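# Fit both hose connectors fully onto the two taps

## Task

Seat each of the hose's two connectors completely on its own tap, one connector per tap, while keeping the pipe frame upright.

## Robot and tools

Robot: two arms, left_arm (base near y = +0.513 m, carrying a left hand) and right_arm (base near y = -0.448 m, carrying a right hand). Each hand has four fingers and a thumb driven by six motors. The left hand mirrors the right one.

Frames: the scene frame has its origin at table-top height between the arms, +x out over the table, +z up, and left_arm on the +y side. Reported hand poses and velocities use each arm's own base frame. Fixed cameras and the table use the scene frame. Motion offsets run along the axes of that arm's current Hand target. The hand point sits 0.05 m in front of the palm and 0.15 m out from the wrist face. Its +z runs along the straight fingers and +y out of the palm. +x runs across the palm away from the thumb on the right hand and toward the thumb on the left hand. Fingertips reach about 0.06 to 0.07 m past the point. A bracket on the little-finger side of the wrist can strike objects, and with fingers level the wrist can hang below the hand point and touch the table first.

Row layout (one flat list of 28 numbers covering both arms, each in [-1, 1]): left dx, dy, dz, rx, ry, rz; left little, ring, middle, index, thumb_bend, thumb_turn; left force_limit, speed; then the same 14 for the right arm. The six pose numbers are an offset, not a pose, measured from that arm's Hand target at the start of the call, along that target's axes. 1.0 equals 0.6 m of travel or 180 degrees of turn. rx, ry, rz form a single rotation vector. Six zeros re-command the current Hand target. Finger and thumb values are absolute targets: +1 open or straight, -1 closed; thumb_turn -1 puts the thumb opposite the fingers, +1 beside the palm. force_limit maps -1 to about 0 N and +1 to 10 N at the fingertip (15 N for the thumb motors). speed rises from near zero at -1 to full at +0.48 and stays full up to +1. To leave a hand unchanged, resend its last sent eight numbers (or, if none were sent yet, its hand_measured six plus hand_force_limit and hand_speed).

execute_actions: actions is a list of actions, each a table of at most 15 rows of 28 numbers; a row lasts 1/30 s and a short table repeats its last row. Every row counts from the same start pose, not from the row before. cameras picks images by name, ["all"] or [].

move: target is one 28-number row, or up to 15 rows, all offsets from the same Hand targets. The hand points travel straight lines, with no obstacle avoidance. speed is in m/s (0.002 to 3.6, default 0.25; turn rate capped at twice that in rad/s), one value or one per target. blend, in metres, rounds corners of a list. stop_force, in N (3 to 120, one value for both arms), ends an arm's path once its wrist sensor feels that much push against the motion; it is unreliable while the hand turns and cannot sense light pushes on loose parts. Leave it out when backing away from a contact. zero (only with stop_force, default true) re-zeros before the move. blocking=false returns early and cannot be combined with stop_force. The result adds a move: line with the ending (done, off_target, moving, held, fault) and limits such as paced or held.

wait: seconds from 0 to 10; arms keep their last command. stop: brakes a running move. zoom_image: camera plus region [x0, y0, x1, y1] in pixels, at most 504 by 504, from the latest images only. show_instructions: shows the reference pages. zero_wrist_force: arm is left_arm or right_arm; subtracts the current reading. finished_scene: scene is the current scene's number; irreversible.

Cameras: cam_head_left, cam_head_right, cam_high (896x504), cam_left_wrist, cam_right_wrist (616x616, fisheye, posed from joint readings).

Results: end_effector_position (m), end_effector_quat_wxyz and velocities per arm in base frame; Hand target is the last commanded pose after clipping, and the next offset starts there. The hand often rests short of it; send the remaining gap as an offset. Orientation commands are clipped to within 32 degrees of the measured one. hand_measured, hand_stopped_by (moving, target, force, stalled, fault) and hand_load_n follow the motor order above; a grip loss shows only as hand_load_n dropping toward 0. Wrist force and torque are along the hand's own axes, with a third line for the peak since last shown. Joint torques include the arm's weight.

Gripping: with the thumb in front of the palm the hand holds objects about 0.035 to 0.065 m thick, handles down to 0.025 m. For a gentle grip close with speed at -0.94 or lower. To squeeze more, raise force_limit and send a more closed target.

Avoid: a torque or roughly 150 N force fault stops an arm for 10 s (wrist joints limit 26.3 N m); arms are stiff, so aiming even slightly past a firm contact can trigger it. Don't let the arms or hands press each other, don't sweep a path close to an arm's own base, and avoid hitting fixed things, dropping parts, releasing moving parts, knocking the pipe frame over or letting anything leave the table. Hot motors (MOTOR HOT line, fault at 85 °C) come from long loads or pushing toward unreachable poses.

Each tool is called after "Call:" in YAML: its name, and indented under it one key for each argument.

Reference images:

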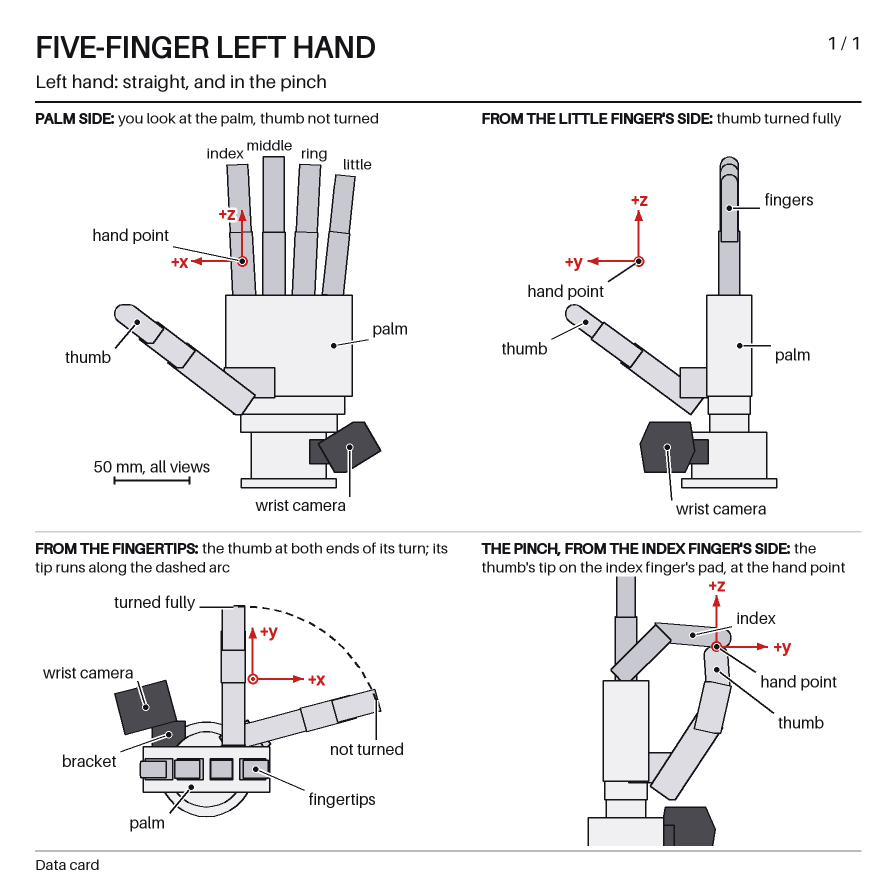

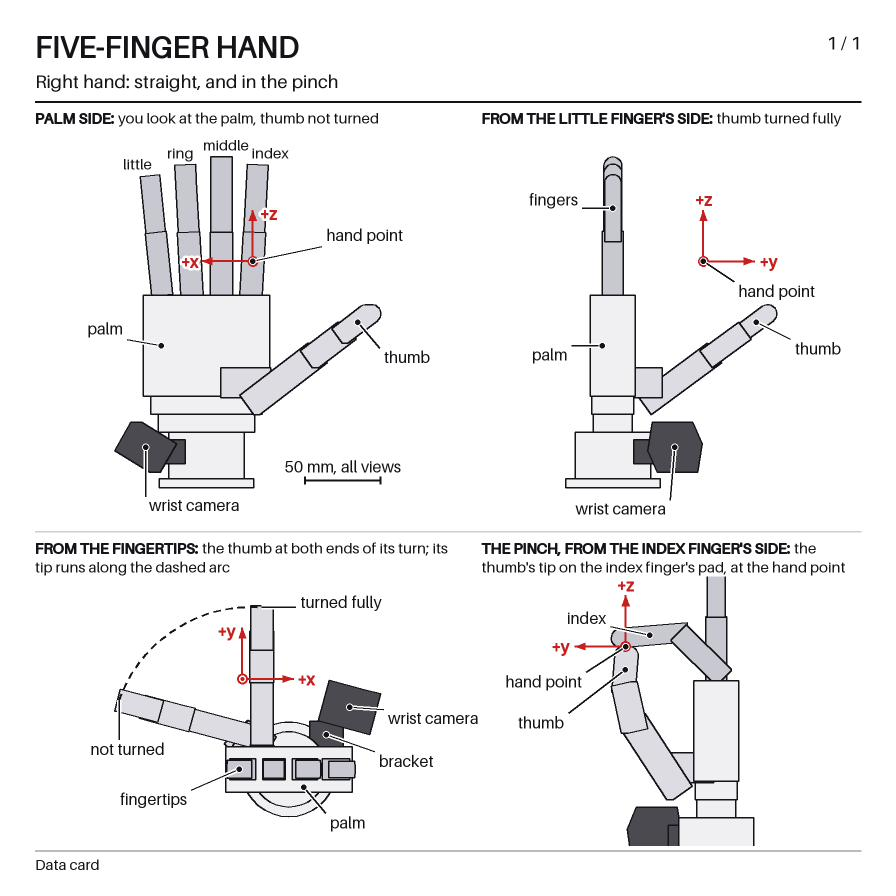

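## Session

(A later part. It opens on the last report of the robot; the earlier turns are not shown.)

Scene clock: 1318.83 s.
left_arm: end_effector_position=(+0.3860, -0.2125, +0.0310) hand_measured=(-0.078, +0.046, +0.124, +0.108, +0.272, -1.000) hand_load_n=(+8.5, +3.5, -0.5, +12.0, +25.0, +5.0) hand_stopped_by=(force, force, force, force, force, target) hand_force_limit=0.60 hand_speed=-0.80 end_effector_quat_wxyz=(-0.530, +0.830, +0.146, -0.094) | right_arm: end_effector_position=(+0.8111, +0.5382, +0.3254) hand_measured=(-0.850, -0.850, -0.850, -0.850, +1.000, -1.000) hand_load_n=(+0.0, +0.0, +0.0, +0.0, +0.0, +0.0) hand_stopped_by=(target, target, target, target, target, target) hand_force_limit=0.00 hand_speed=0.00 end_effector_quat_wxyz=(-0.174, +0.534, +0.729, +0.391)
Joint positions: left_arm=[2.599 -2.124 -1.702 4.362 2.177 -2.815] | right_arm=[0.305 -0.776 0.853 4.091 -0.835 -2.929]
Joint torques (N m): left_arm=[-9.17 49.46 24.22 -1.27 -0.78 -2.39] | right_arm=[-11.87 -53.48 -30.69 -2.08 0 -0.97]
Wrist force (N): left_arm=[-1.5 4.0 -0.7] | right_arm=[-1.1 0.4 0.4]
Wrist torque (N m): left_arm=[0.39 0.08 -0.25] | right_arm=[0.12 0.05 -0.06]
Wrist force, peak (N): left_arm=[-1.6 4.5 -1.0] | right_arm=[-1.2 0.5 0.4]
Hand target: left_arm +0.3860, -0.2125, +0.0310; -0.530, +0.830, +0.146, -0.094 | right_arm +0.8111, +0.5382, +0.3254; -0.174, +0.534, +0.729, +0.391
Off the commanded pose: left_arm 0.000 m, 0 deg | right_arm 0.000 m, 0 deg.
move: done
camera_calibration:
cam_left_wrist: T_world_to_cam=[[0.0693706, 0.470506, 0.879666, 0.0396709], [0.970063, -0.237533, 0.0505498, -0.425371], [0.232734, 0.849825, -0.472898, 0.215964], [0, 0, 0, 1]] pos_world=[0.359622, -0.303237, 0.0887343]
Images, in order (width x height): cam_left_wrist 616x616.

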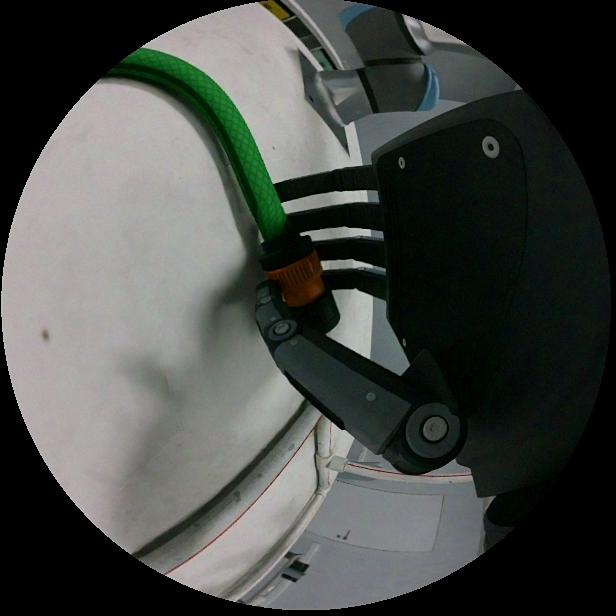

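Call:
move:
  target: [0,-0.1360,-0.0634,0,0,0,-0.25,-0.25,-0.25,-0.25,0.1,-1,0.6,-0.8,0,0,0,0,0,0,-0.85,-0.85,-0.85,-0.85,1,-1,0,0]
  speed: 0.05
  cameras: ["cam_left_wrist"]

Scene clock: 1324.90 s.
left_arm: end_effector_position=(+0.3861, -0.2127, +0.1209) hand_measured=(-0.078, +0.046, +0.124, +0.108, +0.274, -1.000) hand_load_n=(+7.5, +3.0, +0.0, +11.5, +26.5, +5.0) hand_stopped_by=(force, force, force, force, force, target) hand_force_limit=0.60 hand_speed=-0.80 end_effector_quat_wxyz=(-0.530, +0.830, +0.146, -0.094) | right_arm: end_effector_position=(+0.8111, +0.5382, +0.3254) hand_measured=(-0.850, -0.850, -0.850, -0.850, +1.000, -1.000) hand_load_n=(+0.0, +0.0, +0.0, +0.0, +0.0, +0.5) hand_stopped_by=(target, target, target, target, target, target) hand_force_limit=0.00 hand_speed=0.00 end_effector_quat_wxyz=(-0.174, +0.534, +0.729, +0.391)
Joint positions: left_arm=[2.599 -2.007 -1.615 4.158 2.177 -2.815] | right_arm=[0.305 -0.776 0.853 4.091 -0.835 -2.929]
Joint torques (N m): left_arm=[-10.23 51.1 27.33 -2.14 -0.82 -2.62] | right_arm=[-11.55 -54.21 -28.92 -2.12 -0.07 -1.15]
Wrist force (N): left_arm=[-1.4 4.9 -0.8] | right_arm=[-1.0 0.4 0.4]
Wrist torque (N m): left_arm=[0.51 0.11 -0.35] | right_arm=[0.12 0.04 -0.06]
Wrist force, peak (N): left_arm=[-1.5 5.0 -1.0] | right_arm=[-1.2 0.5 0.4]
Hand target: left_arm +0.3861, -0.2128, +0.1210; -0.530, +0.830, +0.146, -0.094 | right_arm +0.8111, +0.5382, +0.3254; -0.174, +0.534, +0.729, +0.391
Off the commanded pose: left_arm 0.000 m, 0 deg | right_arm 0.000 m, 0 deg.
move: done
camera_calibration:
cam_left_wrist: T_world_to_cam=[[0.0693916, 0.470581, 0.879624, -0.039389], [0.970064, -0.237529, 0.0505469, -0.430063], [0.232723, 0.849785, -0.472976, 0.258677], [0, 0, 0, 1]] pos_world=[0.359722, -0.303437, 0.178734]
Images, in order (width x height): cam_left_wrist 616x616.

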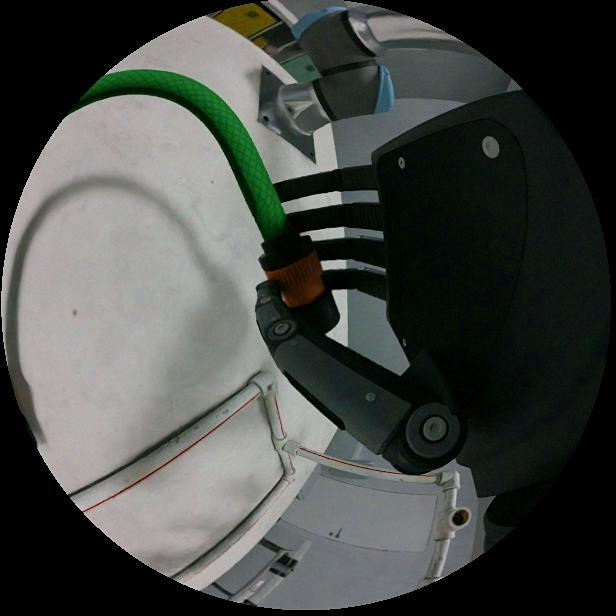

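Call:
move:
  target: [0.0058,0.0295,-0.5528,-0.3702,0.2896,-0.0214,-0.25,-0.25,-0.25,-0.25,0.1,-1,0.6,-0.8,0,0,0,0,0,0,-0.85,-0.85,-0.85,-0.85,1,-1,0,0]
  speed: 0.1
  cameras: ["all"]

Scene clock: 1348.43 s.
left_arm: end_effector_position=(+0.4949, -0.5014, +0.2441) hand_measured=(-0.078, +0.046, +0.124, +0.108, +0.274, -1.000) hand_load_n=(+10.0, +4.0, +0.0, +10.5, +26.5, +4.0) hand_stopped_by=(force, force, force, force, force, target) hand_force_limit=0.60 hand_speed=-0.80 end_effector_quat_wxyz=(-0.016, +0.929, -0.037, +0.369) | right_arm: end_effector_position=(+0.8111, +0.5382, +0.3254) hand_measured=(-0.850, -0.850, -0.850, -0.850, +1.000, -1.000) hand_load_n=(+0.0, +0.0, +0.0, +0.0, +0.0, +0.0) hand_stopped_by=(target, target, target, target, target, target) hand_force_limit=0.00 hand_speed=0.00 end_effector_quat_wxyz=(-0.174, +0.534, +0.729, +0.391)
Joint positions: left_arm=[2.428 -1.839 -1.902 5.93 2.038 -2.053] | right_arm=[0.305 -0.776 0.853 4.091 -0.835 -2.929]
Joint torques (N m): left_arm=[9.18 23.14 10.67 4.83 -0.72 2.51] | right_arm=[-11.62 -54.42 -28.87 -2.26 -0.26 -1.16]
Wrist force (N): left_arm=[-5.1 1.2 1.6] | right_arm=[-0.9 0.3 0.3]
Wrist torque (N m): left_arm=[0.15 0.50 -0.36] | right_arm=[0.13 0.03 -0.05]
Wrist force, peak (N): left_arm=[-5.4 1.3 1.5] | right_arm=[-1.3 0.5 0.5]
Hand target: left_arm +0.4949, -0.5015, +0.2441; -0.016, +0.929, -0.037, +0.369 | right_arm +0.8111, +0.5382, +0.3254; -0.174, +0.534, +0.729, +0.391
Off the commanded pose: left_arm 0.000 m, 0 deg | right_arm 0.000 m, 0 deg.
move: done
camera_calibration:
cam_left_wrist: T_world_to_cam=[[0.226542, 0.952888, 0.201699, 0.310201], [0.232051, -0.253923, 0.938976, -0.470287], [0.945955, -0.165913, -0.278643, -0.372758], [0, 0, 0, 1]] pos_world=[0.391469, -0.476849, 0.275155]
cam_right_wrist: T_world_to_cam=[[0.770706, 0.293489, 0.565576, -0.96847], [0.444997, -0.883204, -0.148082, 0.163408], [0.456058, 0.365807, -0.811293, -0.189578], [0, 0, 0, 1]] pos_world=[0.760148, 0.497907, 0.418138]

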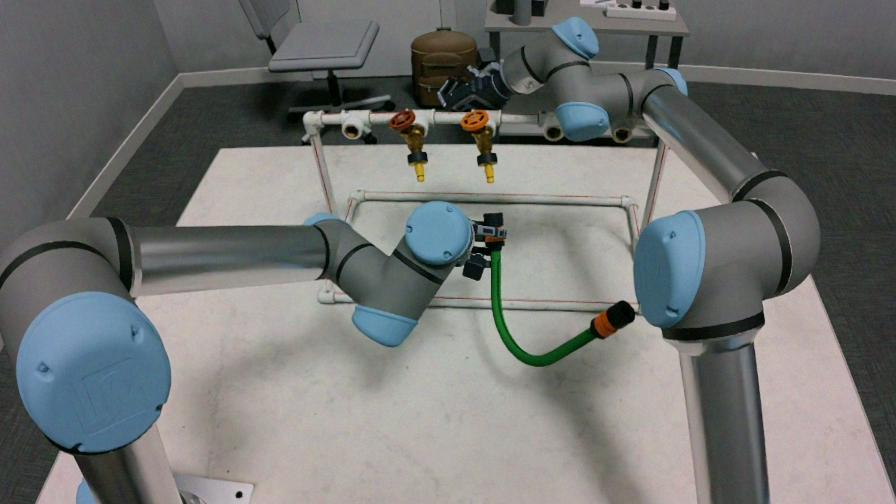

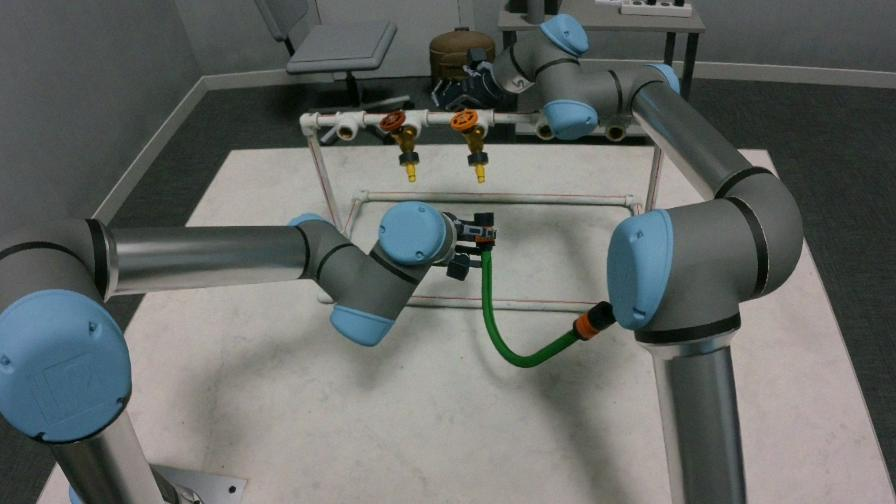

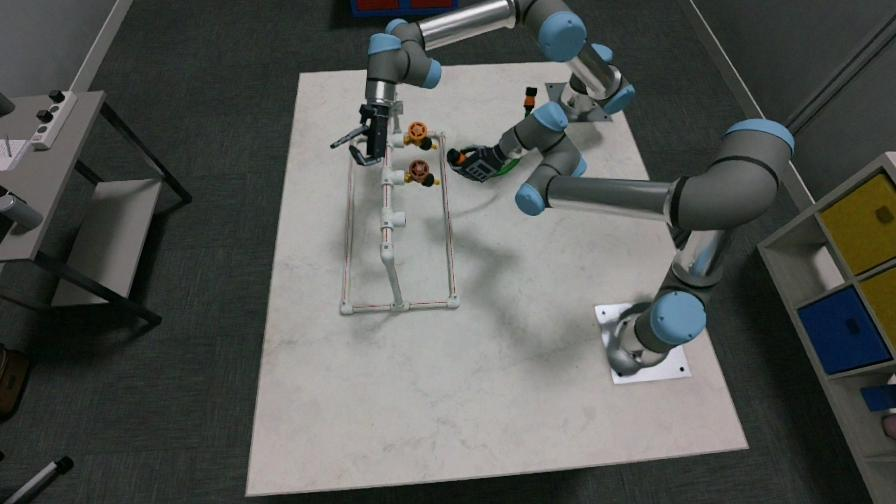

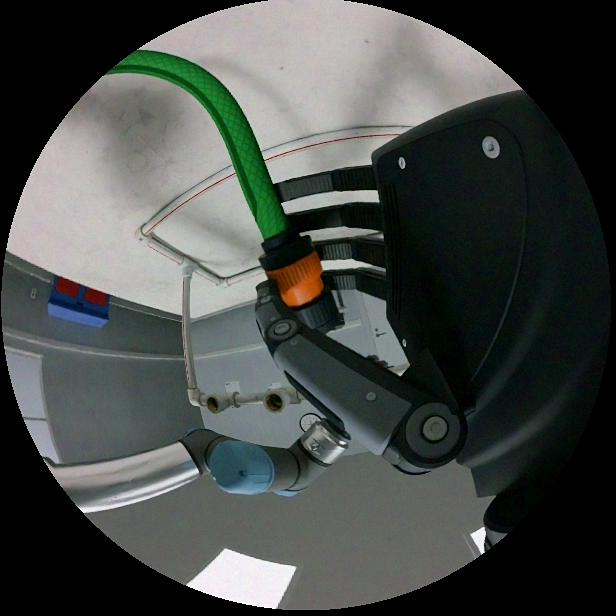

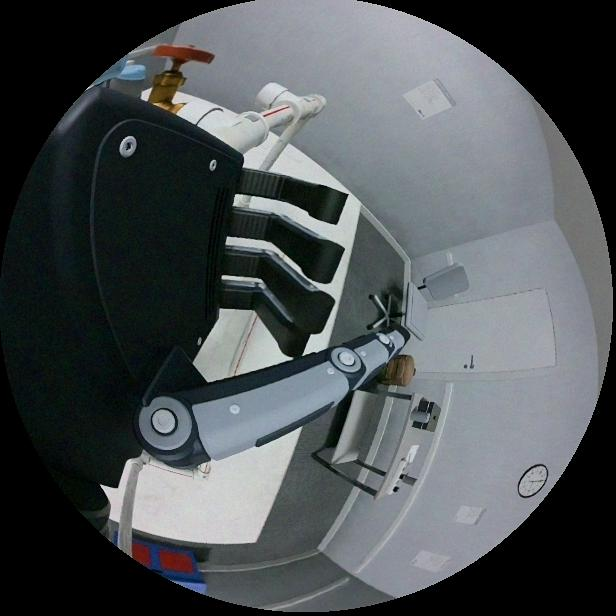

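Call:
execute_actions:
  actions: []

Call:
zoom_image:
  camera: "cam_head_left"
  region: [420, 140, 560, 280]

Call:
zoom_image:
  camera: "cam_head_right"
  region: [400, 140, 540, 280]

Call:
zoom_image:
  camera: "cam_high"
  region: [400, 110, 520, 200]

Scene clock: 1367.23 s.
left_arm: end_effector_position=(+0.4949, -0.5015, +0.2441) hand_measured=(-0.078, +0.046, +0.124, +0.108, +0.274, -1.000) hand_load_n=(+10.0, +3.5, -0.5, +10.0, +26.5, +3.5) hand_stopped_by=(force, force, force, force, force, target) hand_force_limit=0.60 hand_speed=-0.80 end_effector_quat_wxyz=(-0.016, +0.929, -0.037, +0.369) | right_arm: end_effector_position=(+0.8111, +0.5382, +0.3254) hand_measured=(-0.850, -0.850, -0.850, -0.850, +1.000, -1.000) hand_load_n=(+0.0, +0.0, +0.0, +0.0, +0.0, +0.0) hand_stopped_by=(target, target, target, target, target, target) hand_force_limit=0.00 hand_speed=0.00 end_effector_quat_wxyz=(-0.174, +0.534, +0.729, +0.391)
Joint positions: left_arm=[2.428 -1.839 -1.902 5.93 2.038 -2.053] | right_arm=[0.305 -0.776 0.853 4.091 -0.835 -2.929]
Joint velocities: within noise
Joint torques (N m): left_arm=[9.76 23.38 10.66 4.99 -0.78 2.39] | right_arm=[-11.63 -54.32 -29.88 -2.32 -0.34 -1.15]
Wrist force (N): left_arm=[-5.1 1.2 1.6] | right_arm=[-1.0 0.4 0.5]
Wrist torque (N m): left_arm=[0.14 0.50 -0.35] | right_arm=[0.13 0.03 -0.05]
Wrist force, peak (N): left_arm=[-5.4 1.6 1.5] | right_arm=[-1.2 0.5 0.5]
Hand target: left_arm +0.4949, -0.5015, +0.2441; -0.016, +0.929, -0.037, +0.369 | right_arm +0.8111, +0.5382, +0.3254; -0.174, +0.534, +0.729, +0.391
Off the commanded pose: left_arm 0.000 m, 0 deg | right_arm 0.000 m, 0 deg.
camera_calibration:
cam_left_wrist: T_world_to_cam=[[0.226587, 0.952905, 0.20157, 0.310228], [0.231965, -0.253793, 0.939032, -0.470207], [0.945966, -0.166015, -0.278546, -0.372838], [0, 0, 0, 1]] pos_world=[0.39147, -0.47685, 0.275154]
cam_right_wrist: T_world_to_cam=[[0.770706, 0.293489, 0.565576, -0.96847], [0.444997, -0.883204, -0.148082, 0.163408], [0.456058, 0.365807, -0.811293, -0.189578], [0, 0, 0, 1]] pos_world=[0.760148, 0.497907, 0.418138]

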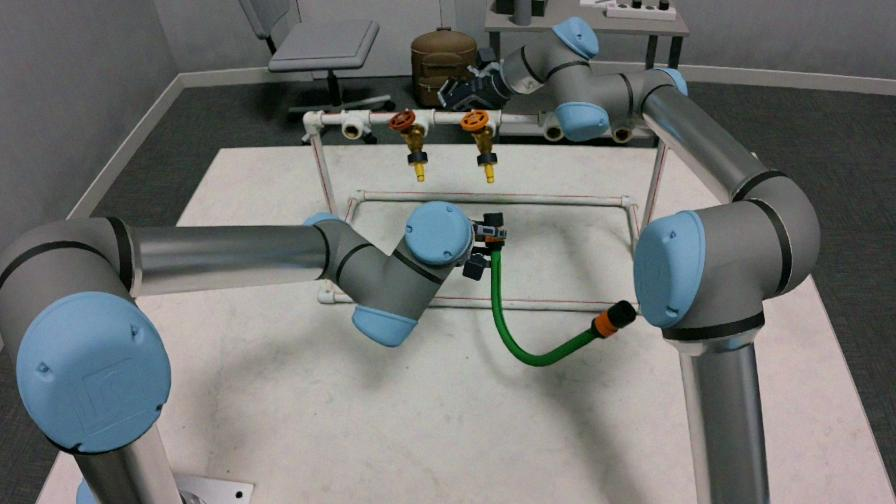

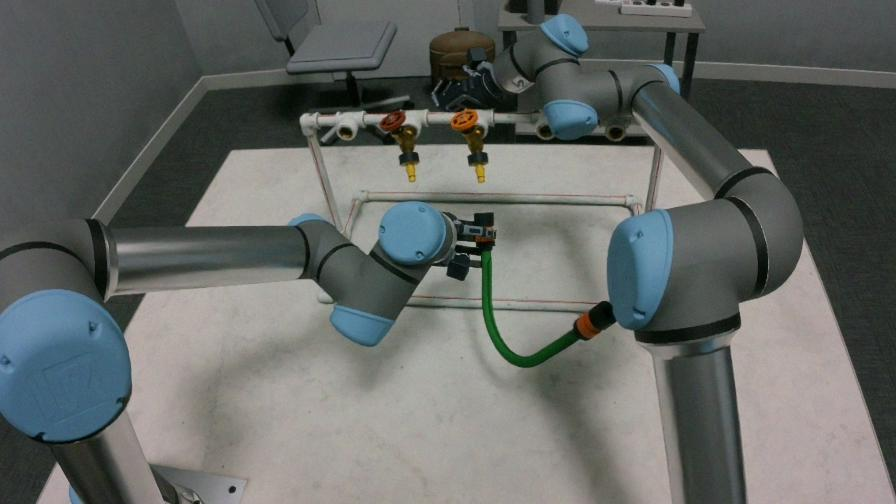

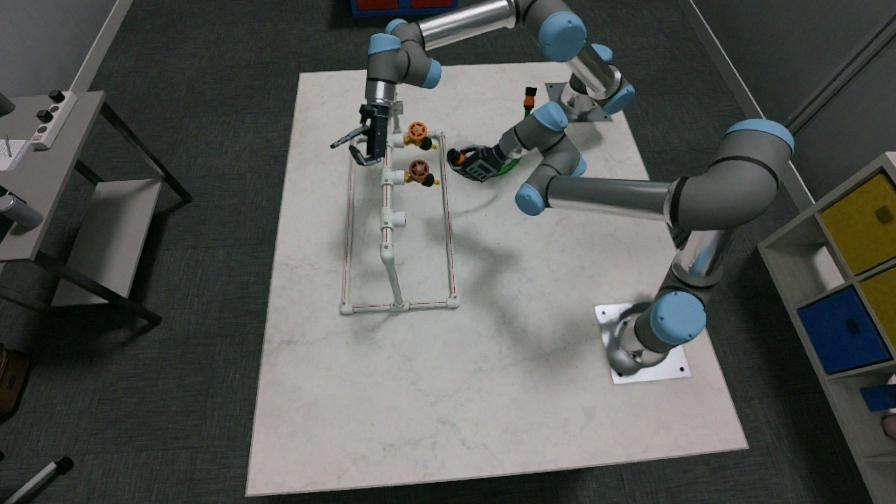

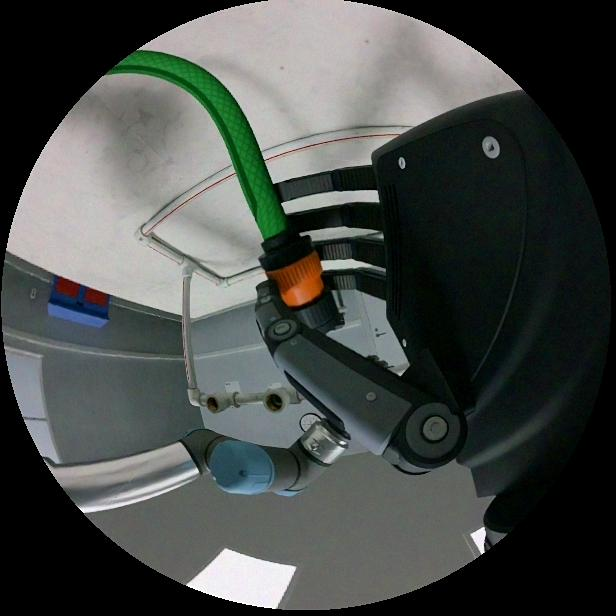

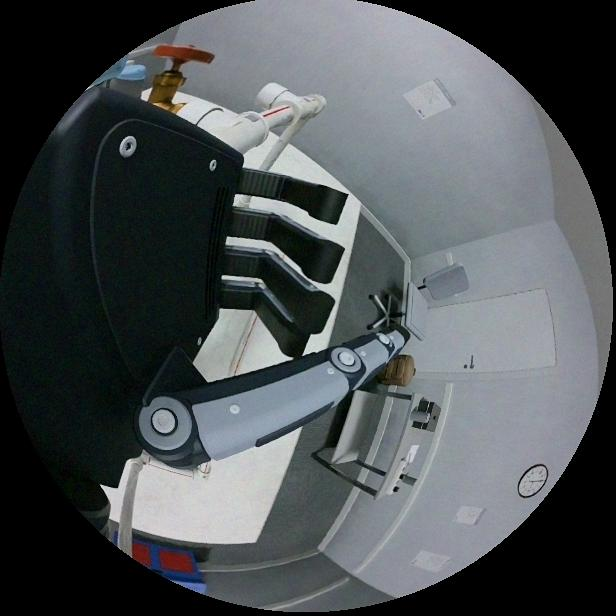

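Scaled by 3.600 from the camera's 896x504 image, which has a finer 1280x720 frame.

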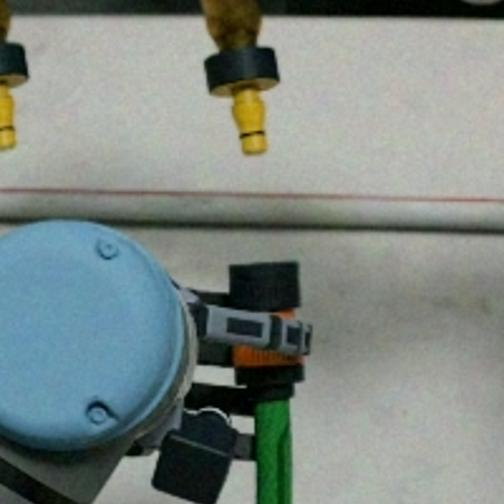

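Scaled by 3.600 from the camera's 896x504 image, which has a finer 1280x720 frame.

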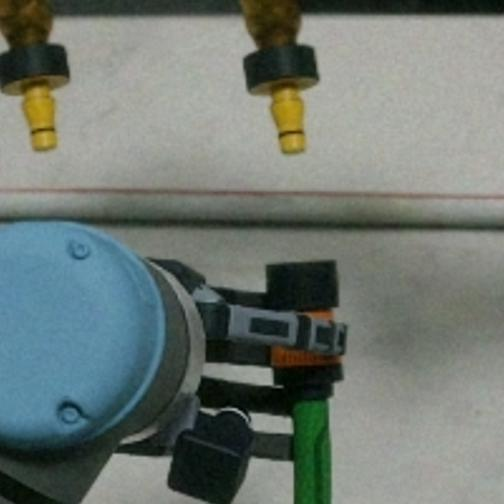

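Scaled by 4.200 from the camera's 896x504 image, which has a finer 1280x720 frame.

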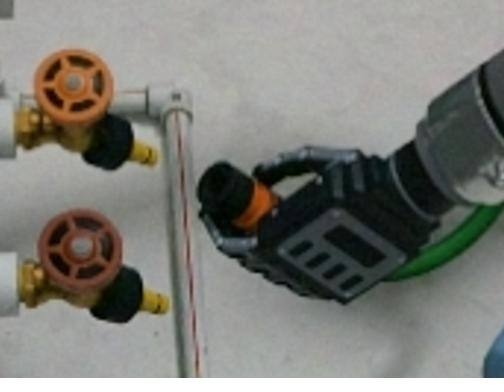

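Call:
zoom_image:
  camera: "cam_high"
  region: [400, 120, 480, 180]

Call:
zoom_image:
  camera: "cam_left_wrist"
  region: [200, 180, 420, 400]

Call:
zoom_image:
  camera: "cam_head_left"
  region: [455, 140, 525, 260]

Scaled by 6.300 from the camera's 896x504 image, which has a finer 1280x720 frame.

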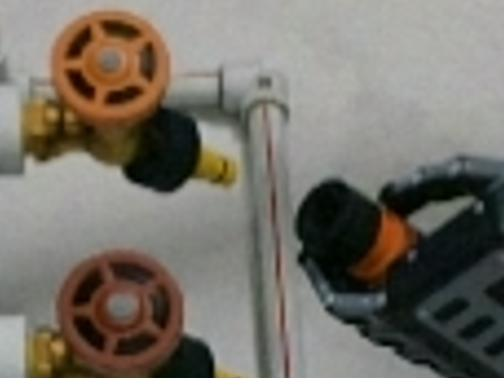

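Scaled by 2.291 from the camera's 616x616 image, which has a finer 880x880 frame.

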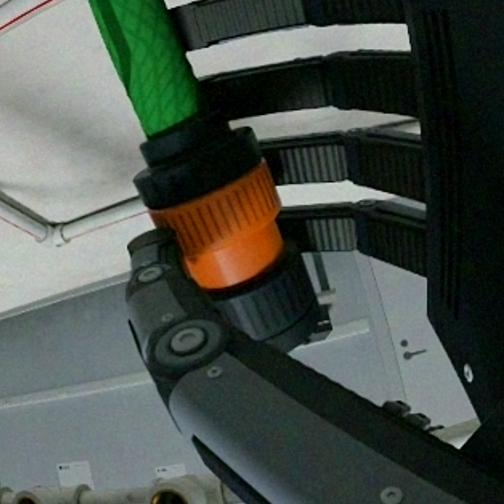

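Scaled by 4.200 from the camera's 896x504 image, which has a finer 1280x720 frame.

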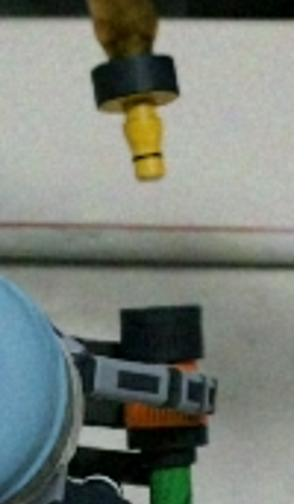

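Call:
move:
  target: [0,0,0,0,0,-0.0217,-0.25,-0.25,-0.25,-0.25,0.1,-1,0.6,-0.8, 0,0,0,0,0,0,-0.85,-0.85,-0.85,-0.85,1,-1,0,0]
  speed: 0.05
  cameras: ["cam_head_left","cam_head_right","cam_high","cam_left_wrist"]

Call:
zoom_image:
  camera: "cam_head_left"
  region: [455, 140, 525, 260]

Call:
zoom_image:
  camera: "cam_head_right"
  region: [445, 140, 515, 260]

Call:
zoom_image:
  camera: "cam_high"
  region: [420, 130, 470, 170]

Scene clock: 1399.13 s.
left_arm: end_effector_position=(+0.4949, -0.5015, +0.2441) hand_measured=(-0.078, +0.046, +0.124, +0.108, +0.274, -1.000) hand_load_n=(+10.0, +3.5, +0.0, +10.0, +26.5, +4.0) hand_stopped_by=(force, force, force, force, force, target) hand_force_limit=0.60 hand_speed=-0.80 end_effector_quat_wxyz=(-0.003, +0.929, -0.005, +0.369) | right_arm: end_effector_position=(+0.8111, +0.5382, +0.3254) hand_measured=(-0.850, -0.850, -0.850, -0.850, +1.000, -1.000) hand_load_n=(-0.5, +0.0, +0.0, +0.0, +0.0, +0.0) hand_stopped_by=(target, target, target, target, target, target) hand_force_limit=0.00 hand_speed=0.00 end_effector_quat_wxyz=(-0.174, +0.534, +0.729, +0.391)
Joint positions: left_arm=[2.422 -1.842 -1.906 5.935 2.042 -2.127] | right_arm=[0.305 -0.776 0.853 4.091 -0.835 -2.929]
Joint torques (N m): left_arm=[-10.79 23.19 11.08 4.99 2.16 -2.99] | right_arm=[-11.38 -54.84 -28.71 -2.4 -0.44 -1.13]
Wrist force (N): left_arm=[-5.3 0.9 1.7] | right_arm=[-1.1 0.3 0.4]
Wrist torque (N m): left_arm=[0.10 0.52 -0.25] | right_arm=[0.12 0.04 -0.06]
Wrist force, peak (N): left_arm=[-5.4 1.5 1.6] | right_arm=[-1.2 0.4 0.6]
Hand target: left_arm +0.4949, -0.5015, +0.2441; -0.003, +0.929, -0.005, +0.369 | right_arm +0.8111, +0.5382, +0.3254; -0.174, +0.534, +0.729, +0.391
Off the commanded pose: left_arm 0.000 m, 0 deg | right_arm 0.000 m, 0 deg.
move: done
camera_calibration:
cam_left_wrist: T_world_to_cam=[[0.17899, 0.971289, 0.156719, 0.35393], [0.242999, -0.198, 0.949604, -0.450317], [0.95337, -0.131887, -0.271462, -0.36118], [0, 0, 0, 1]] pos_world=[0.390415, -0.480566, 0.274108]
Images, in order (width x height): cam_head_left 896x504, cam_head_right 896x504, cam_high 896x504, cam_left_wrist 616x616.

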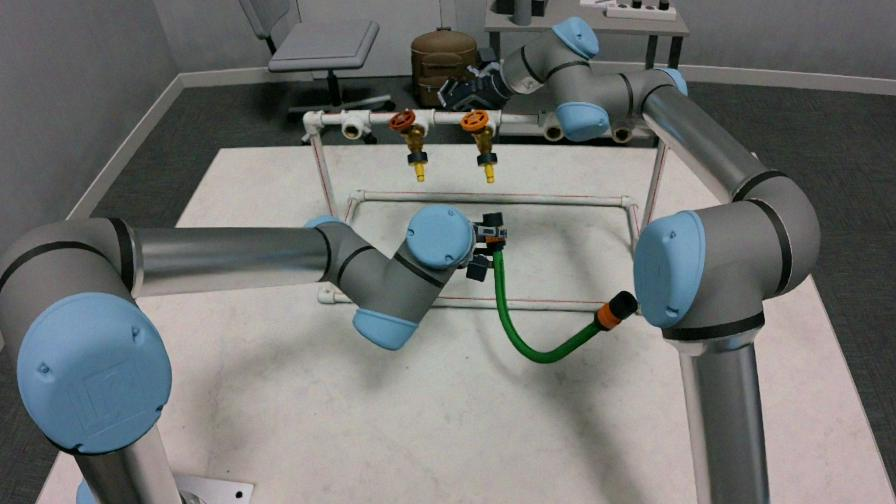

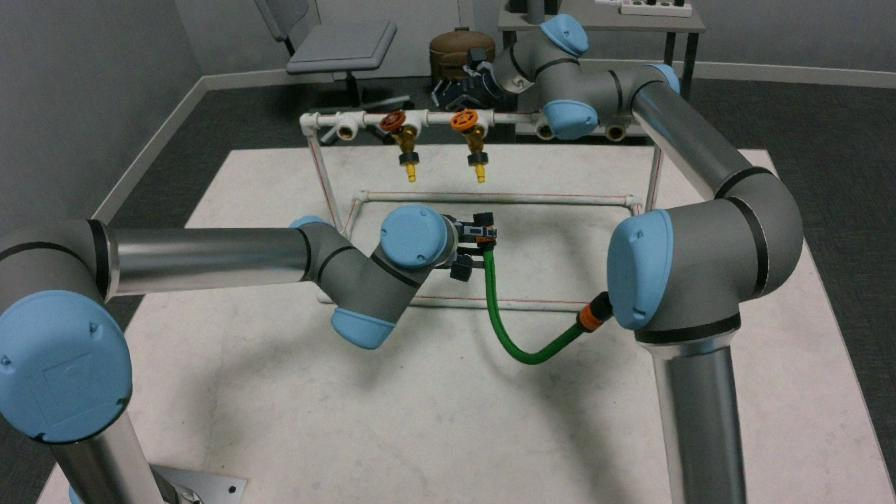

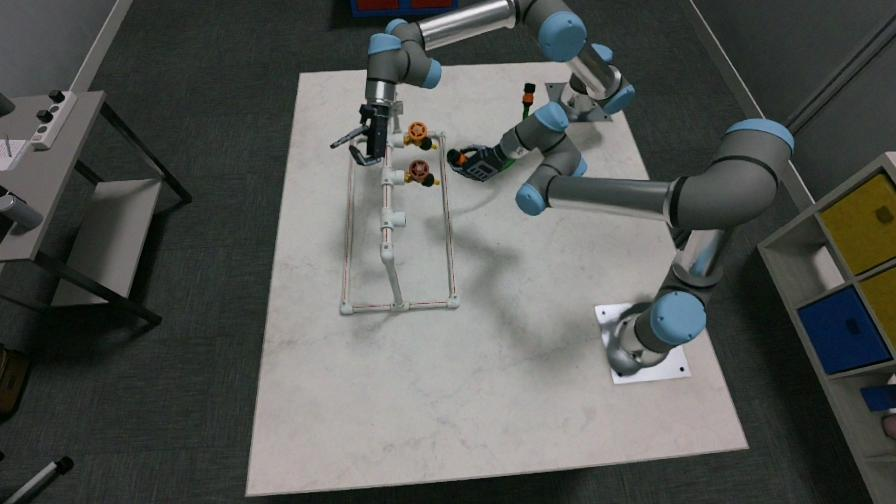

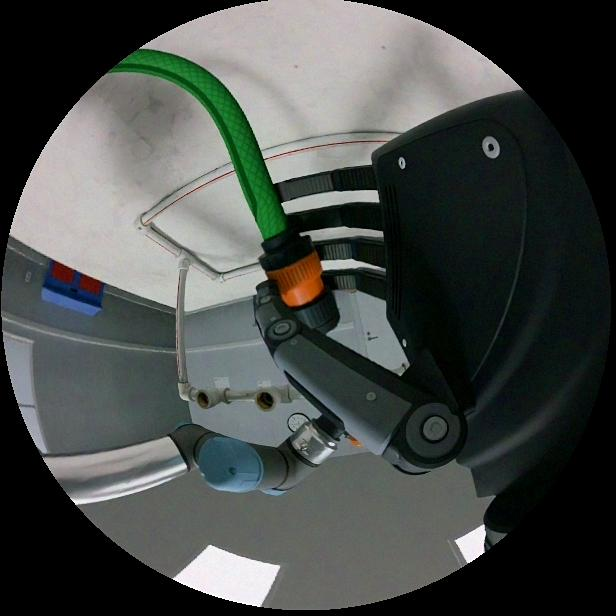

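Scaled by 4.200 from the camera's 896x504 image, which has a finer 1280x720 frame.

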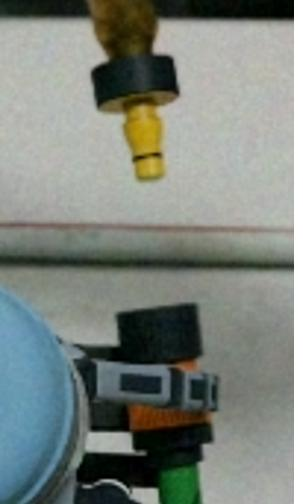

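Scaled by 4.200 from the camera's 896x504 image, which has a finer 1280x720 frame.

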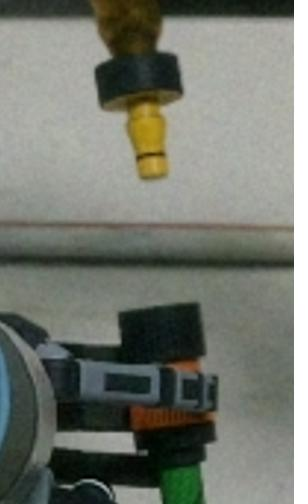

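Scaled by 10.080 from the camera's 896x504 image, which has a finer 1280x720 frame.

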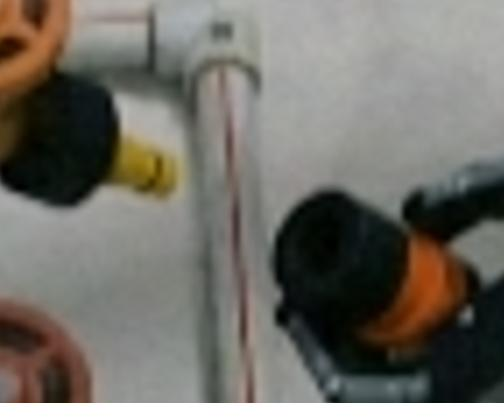

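Call:
zoom_image:
  camera: "cam_high"
  region: [418, 134, 442, 154]

Call:
zoom_image:
  camera: "cam_high"
  region: [444, 144, 470, 168]

Call:
zoom_image:
  camera: "cam_high"
  region: [416, 168, 446, 192]

Scaled by 21.000 from the camera's 896x504 image, which has a finer 1280x720 frame.

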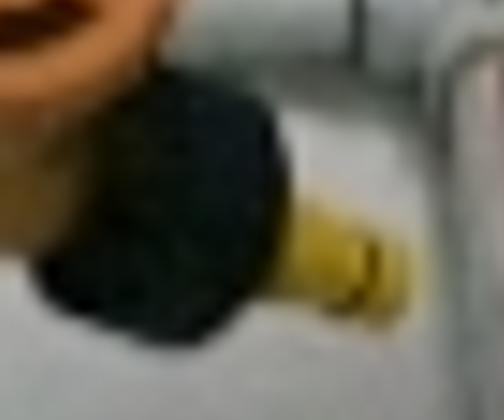

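Scaled by 19.385 from the camera's 896x504 image, which has a finer 1280x720 frame.

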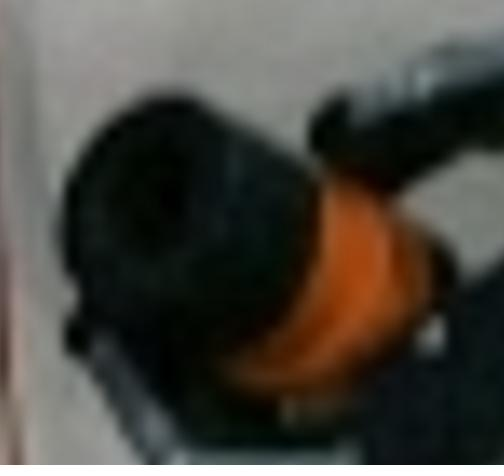

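Scaled by 16.800 from the camera's 896x504 image, which has a finer 1280x720 frame.

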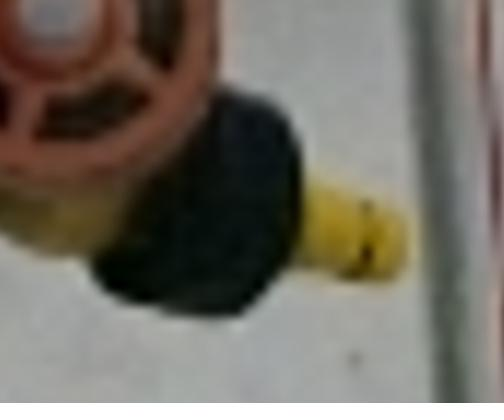

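Call:
zoom_image:
  camera: "cam_head_left"
  region: [474, 148, 504, 186]

Call:
zoom_image:
  camera: "cam_head_left"
  region: [478, 206, 514, 252]

Call:
zoom_image:
  camera: "cam_head_right"
  region: [464, 148, 494, 186]

Call:
zoom_image:
  camera: "cam_head_right"
  region: [468, 206, 504, 252]

Scaled by 13.263 from the camera's 896x504 image, which has a finer 1280x720 frame.

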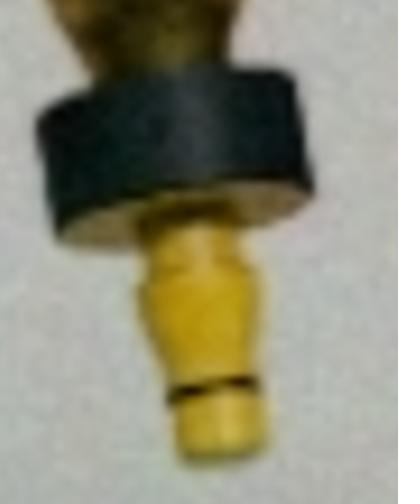

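Scaled by 10.957 from the camera's 896x504 image, which has a finer 1280x720 frame.

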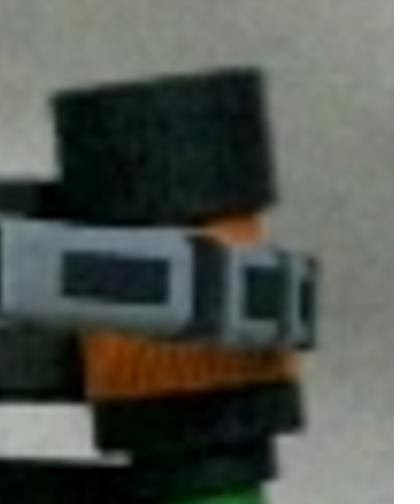

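Scaled by 13.263 from the camera's 896x504 image, which has a finer 1280x720 frame.

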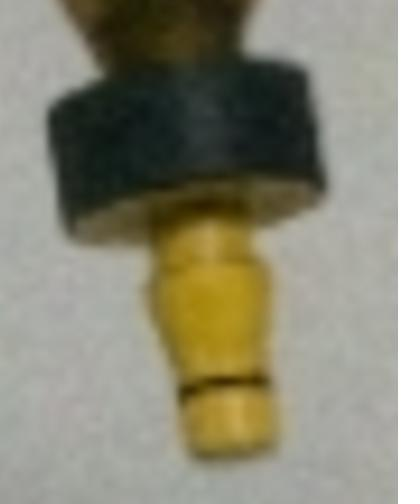

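Scaled by 10.957 from the camera's 896x504 image, which has a finer 1280x720 frame.

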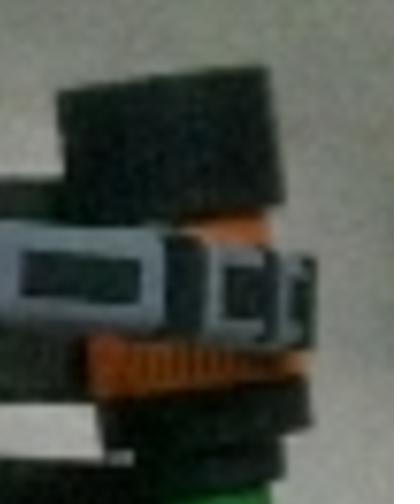

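Call:
move:
  target: [0.0017,0.0058,-0.0042,-0.0053,-0.0382,-0.011,-0.25,-0.25,-0.25,-0.25,0.1,-1,0.6,-0.8, 0,0,0,0,0,0,-0.85,-0.85,-0.85,-0.85,1,-1,0,0]
  speed: 0.05
  cameras: ["cam_head_left","cam_head_right","cam_high","cam_left_wrist"]

Call:
zoom_image:
  camera: "cam_head_left"
  region: [474, 160, 524, 250]

Call:
zoom_image:
  camera: "cam_head_right"
  region: [464, 160, 514, 250]

Call:
zoom_image:
  camera: "cam_high"
  region: [420, 130, 470, 170]

Scene clock: 1455.03 s.
left_arm: end_effector_position=(+0.4939, -0.5049, +0.2466) hand_measured=(-0.078, +0.046, +0.124, +0.108, +0.274, -1.000) hand_load_n=(+10.0, +4.0, +0.0, +10.5, +26.0, +4.0) hand_stopped_by=(force, force, force, force, force, target) hand_force_limit=0.60 hand_speed=-0.80 end_effector_quat_wxyz=(+0.011, +0.950, +0.008, +0.312) | right_arm: end_effector_position=(+0.8111, +0.5382, +0.3254) hand_measured=(-0.850, -0.850, -0.850, -0.850, +1.000, -1.000) hand_load_n=(+0.0, +0.0, +0.0, +0.0, +0.0, +0.5) hand_stopped_by=(target, target, target, target, target, target) hand_force_limit=0.00 hand_speed=0.00 end_effector_quat_wxyz=(-0.174, +0.534, +0.729, +0.391)
Joint positions: left_arm=[2.445 -1.816 -1.851 5.761 1.949 -2.182] | right_arm=[0.305 -0.776 0.853 4.091 -0.835 -2.929]
Joint torques (N m): left_arm=[9.36 45.22 29.32 0.87 -0.81 -2.91] | right_arm=[-11.34 -54.6 -29.69 -2.36 -0.35 -1.07]
Wrist force (N): left_arm=[-4.7 0.8 1.8] | right_arm=[-1.1 0.3 0.3]
Wrist torque (N m): left_arm=[0.10 0.46 -0.21] | right_arm=[0.13 0.06 -0.06]
Wrist force, peak (N): left_arm=[-5.6 1.4 1.7] | right_arm=[-1.2 0.5 0.5]
Hand target: left_arm +0.4939, -0.5050, +0.2466; +0.011, +0.950, +0.008, +0.312 | right_arm +0.8111, +0.5382, +0.3254; -0.174, +0.534, +0.729, +0.391
Off the commanded pose: left_arm 0.000 m, 0 deg | right_arm 0.000 m, 0 deg.
move: done
camera_calibration:
cam_left_wrist: T_world_to_cam=[[0.179766, 0.978505, 0.10106, 0.374125], [0.357969, -0.16076, 0.91979, -0.48371], [0.916265, -0.129171, -0.379174, -0.313665], [0, 0, 0, 1]] pos_world=[0.393299, -0.484361, 0.288169]
Images, in order (width x height): cam_head_left 896x504, cam_head_right 896x504, cam_high 896x504, cam_left_wrist 616x616.

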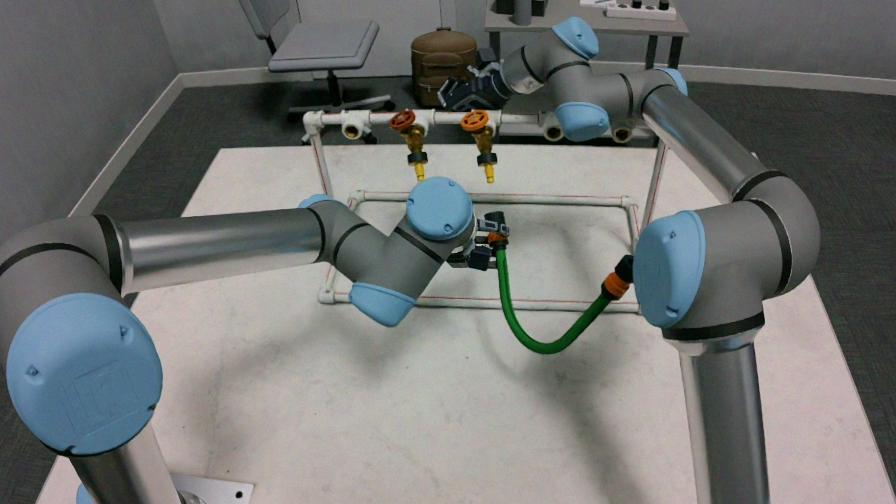

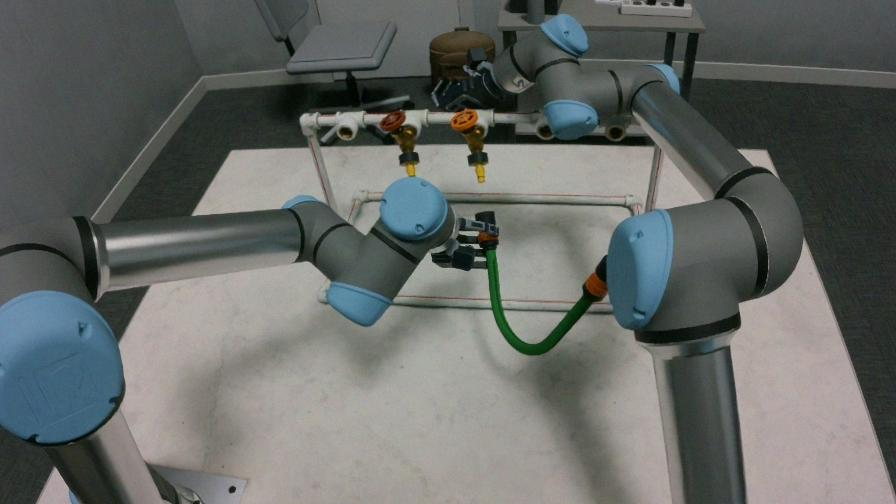

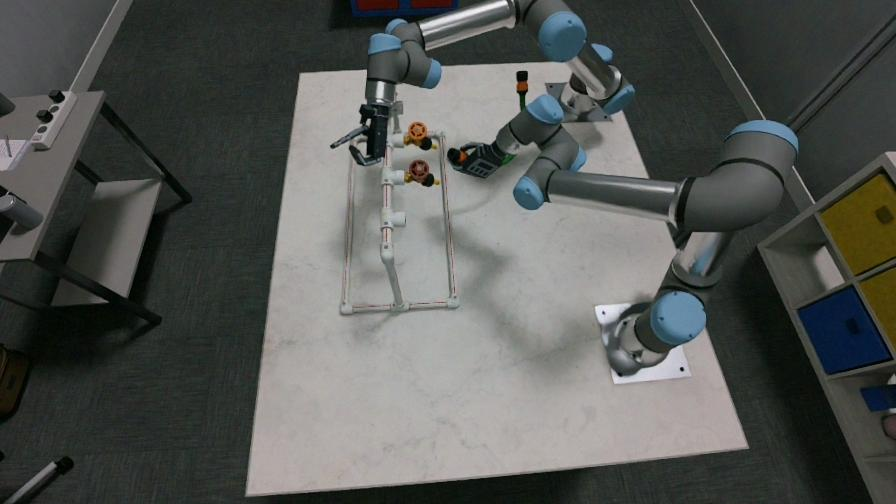

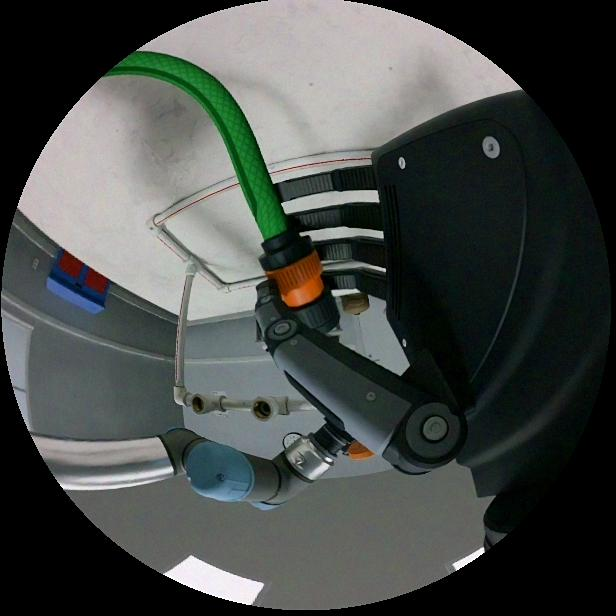

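Scaled by 5.600 from the camera's 896x504 image, which has a finer 1280x720 frame.

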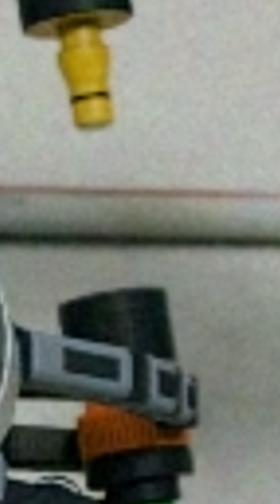

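Scaled by 5.600 from the camera's 896x504 image, which has a finer 1280x720 frame.

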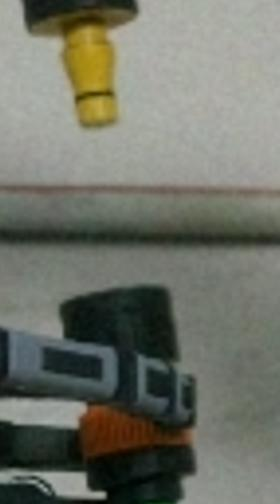

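Scaled by 10.080 from the camera's 896x504 image, which has a finer 1280x720 frame.

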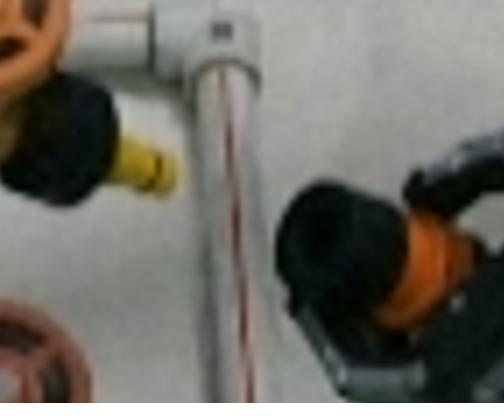

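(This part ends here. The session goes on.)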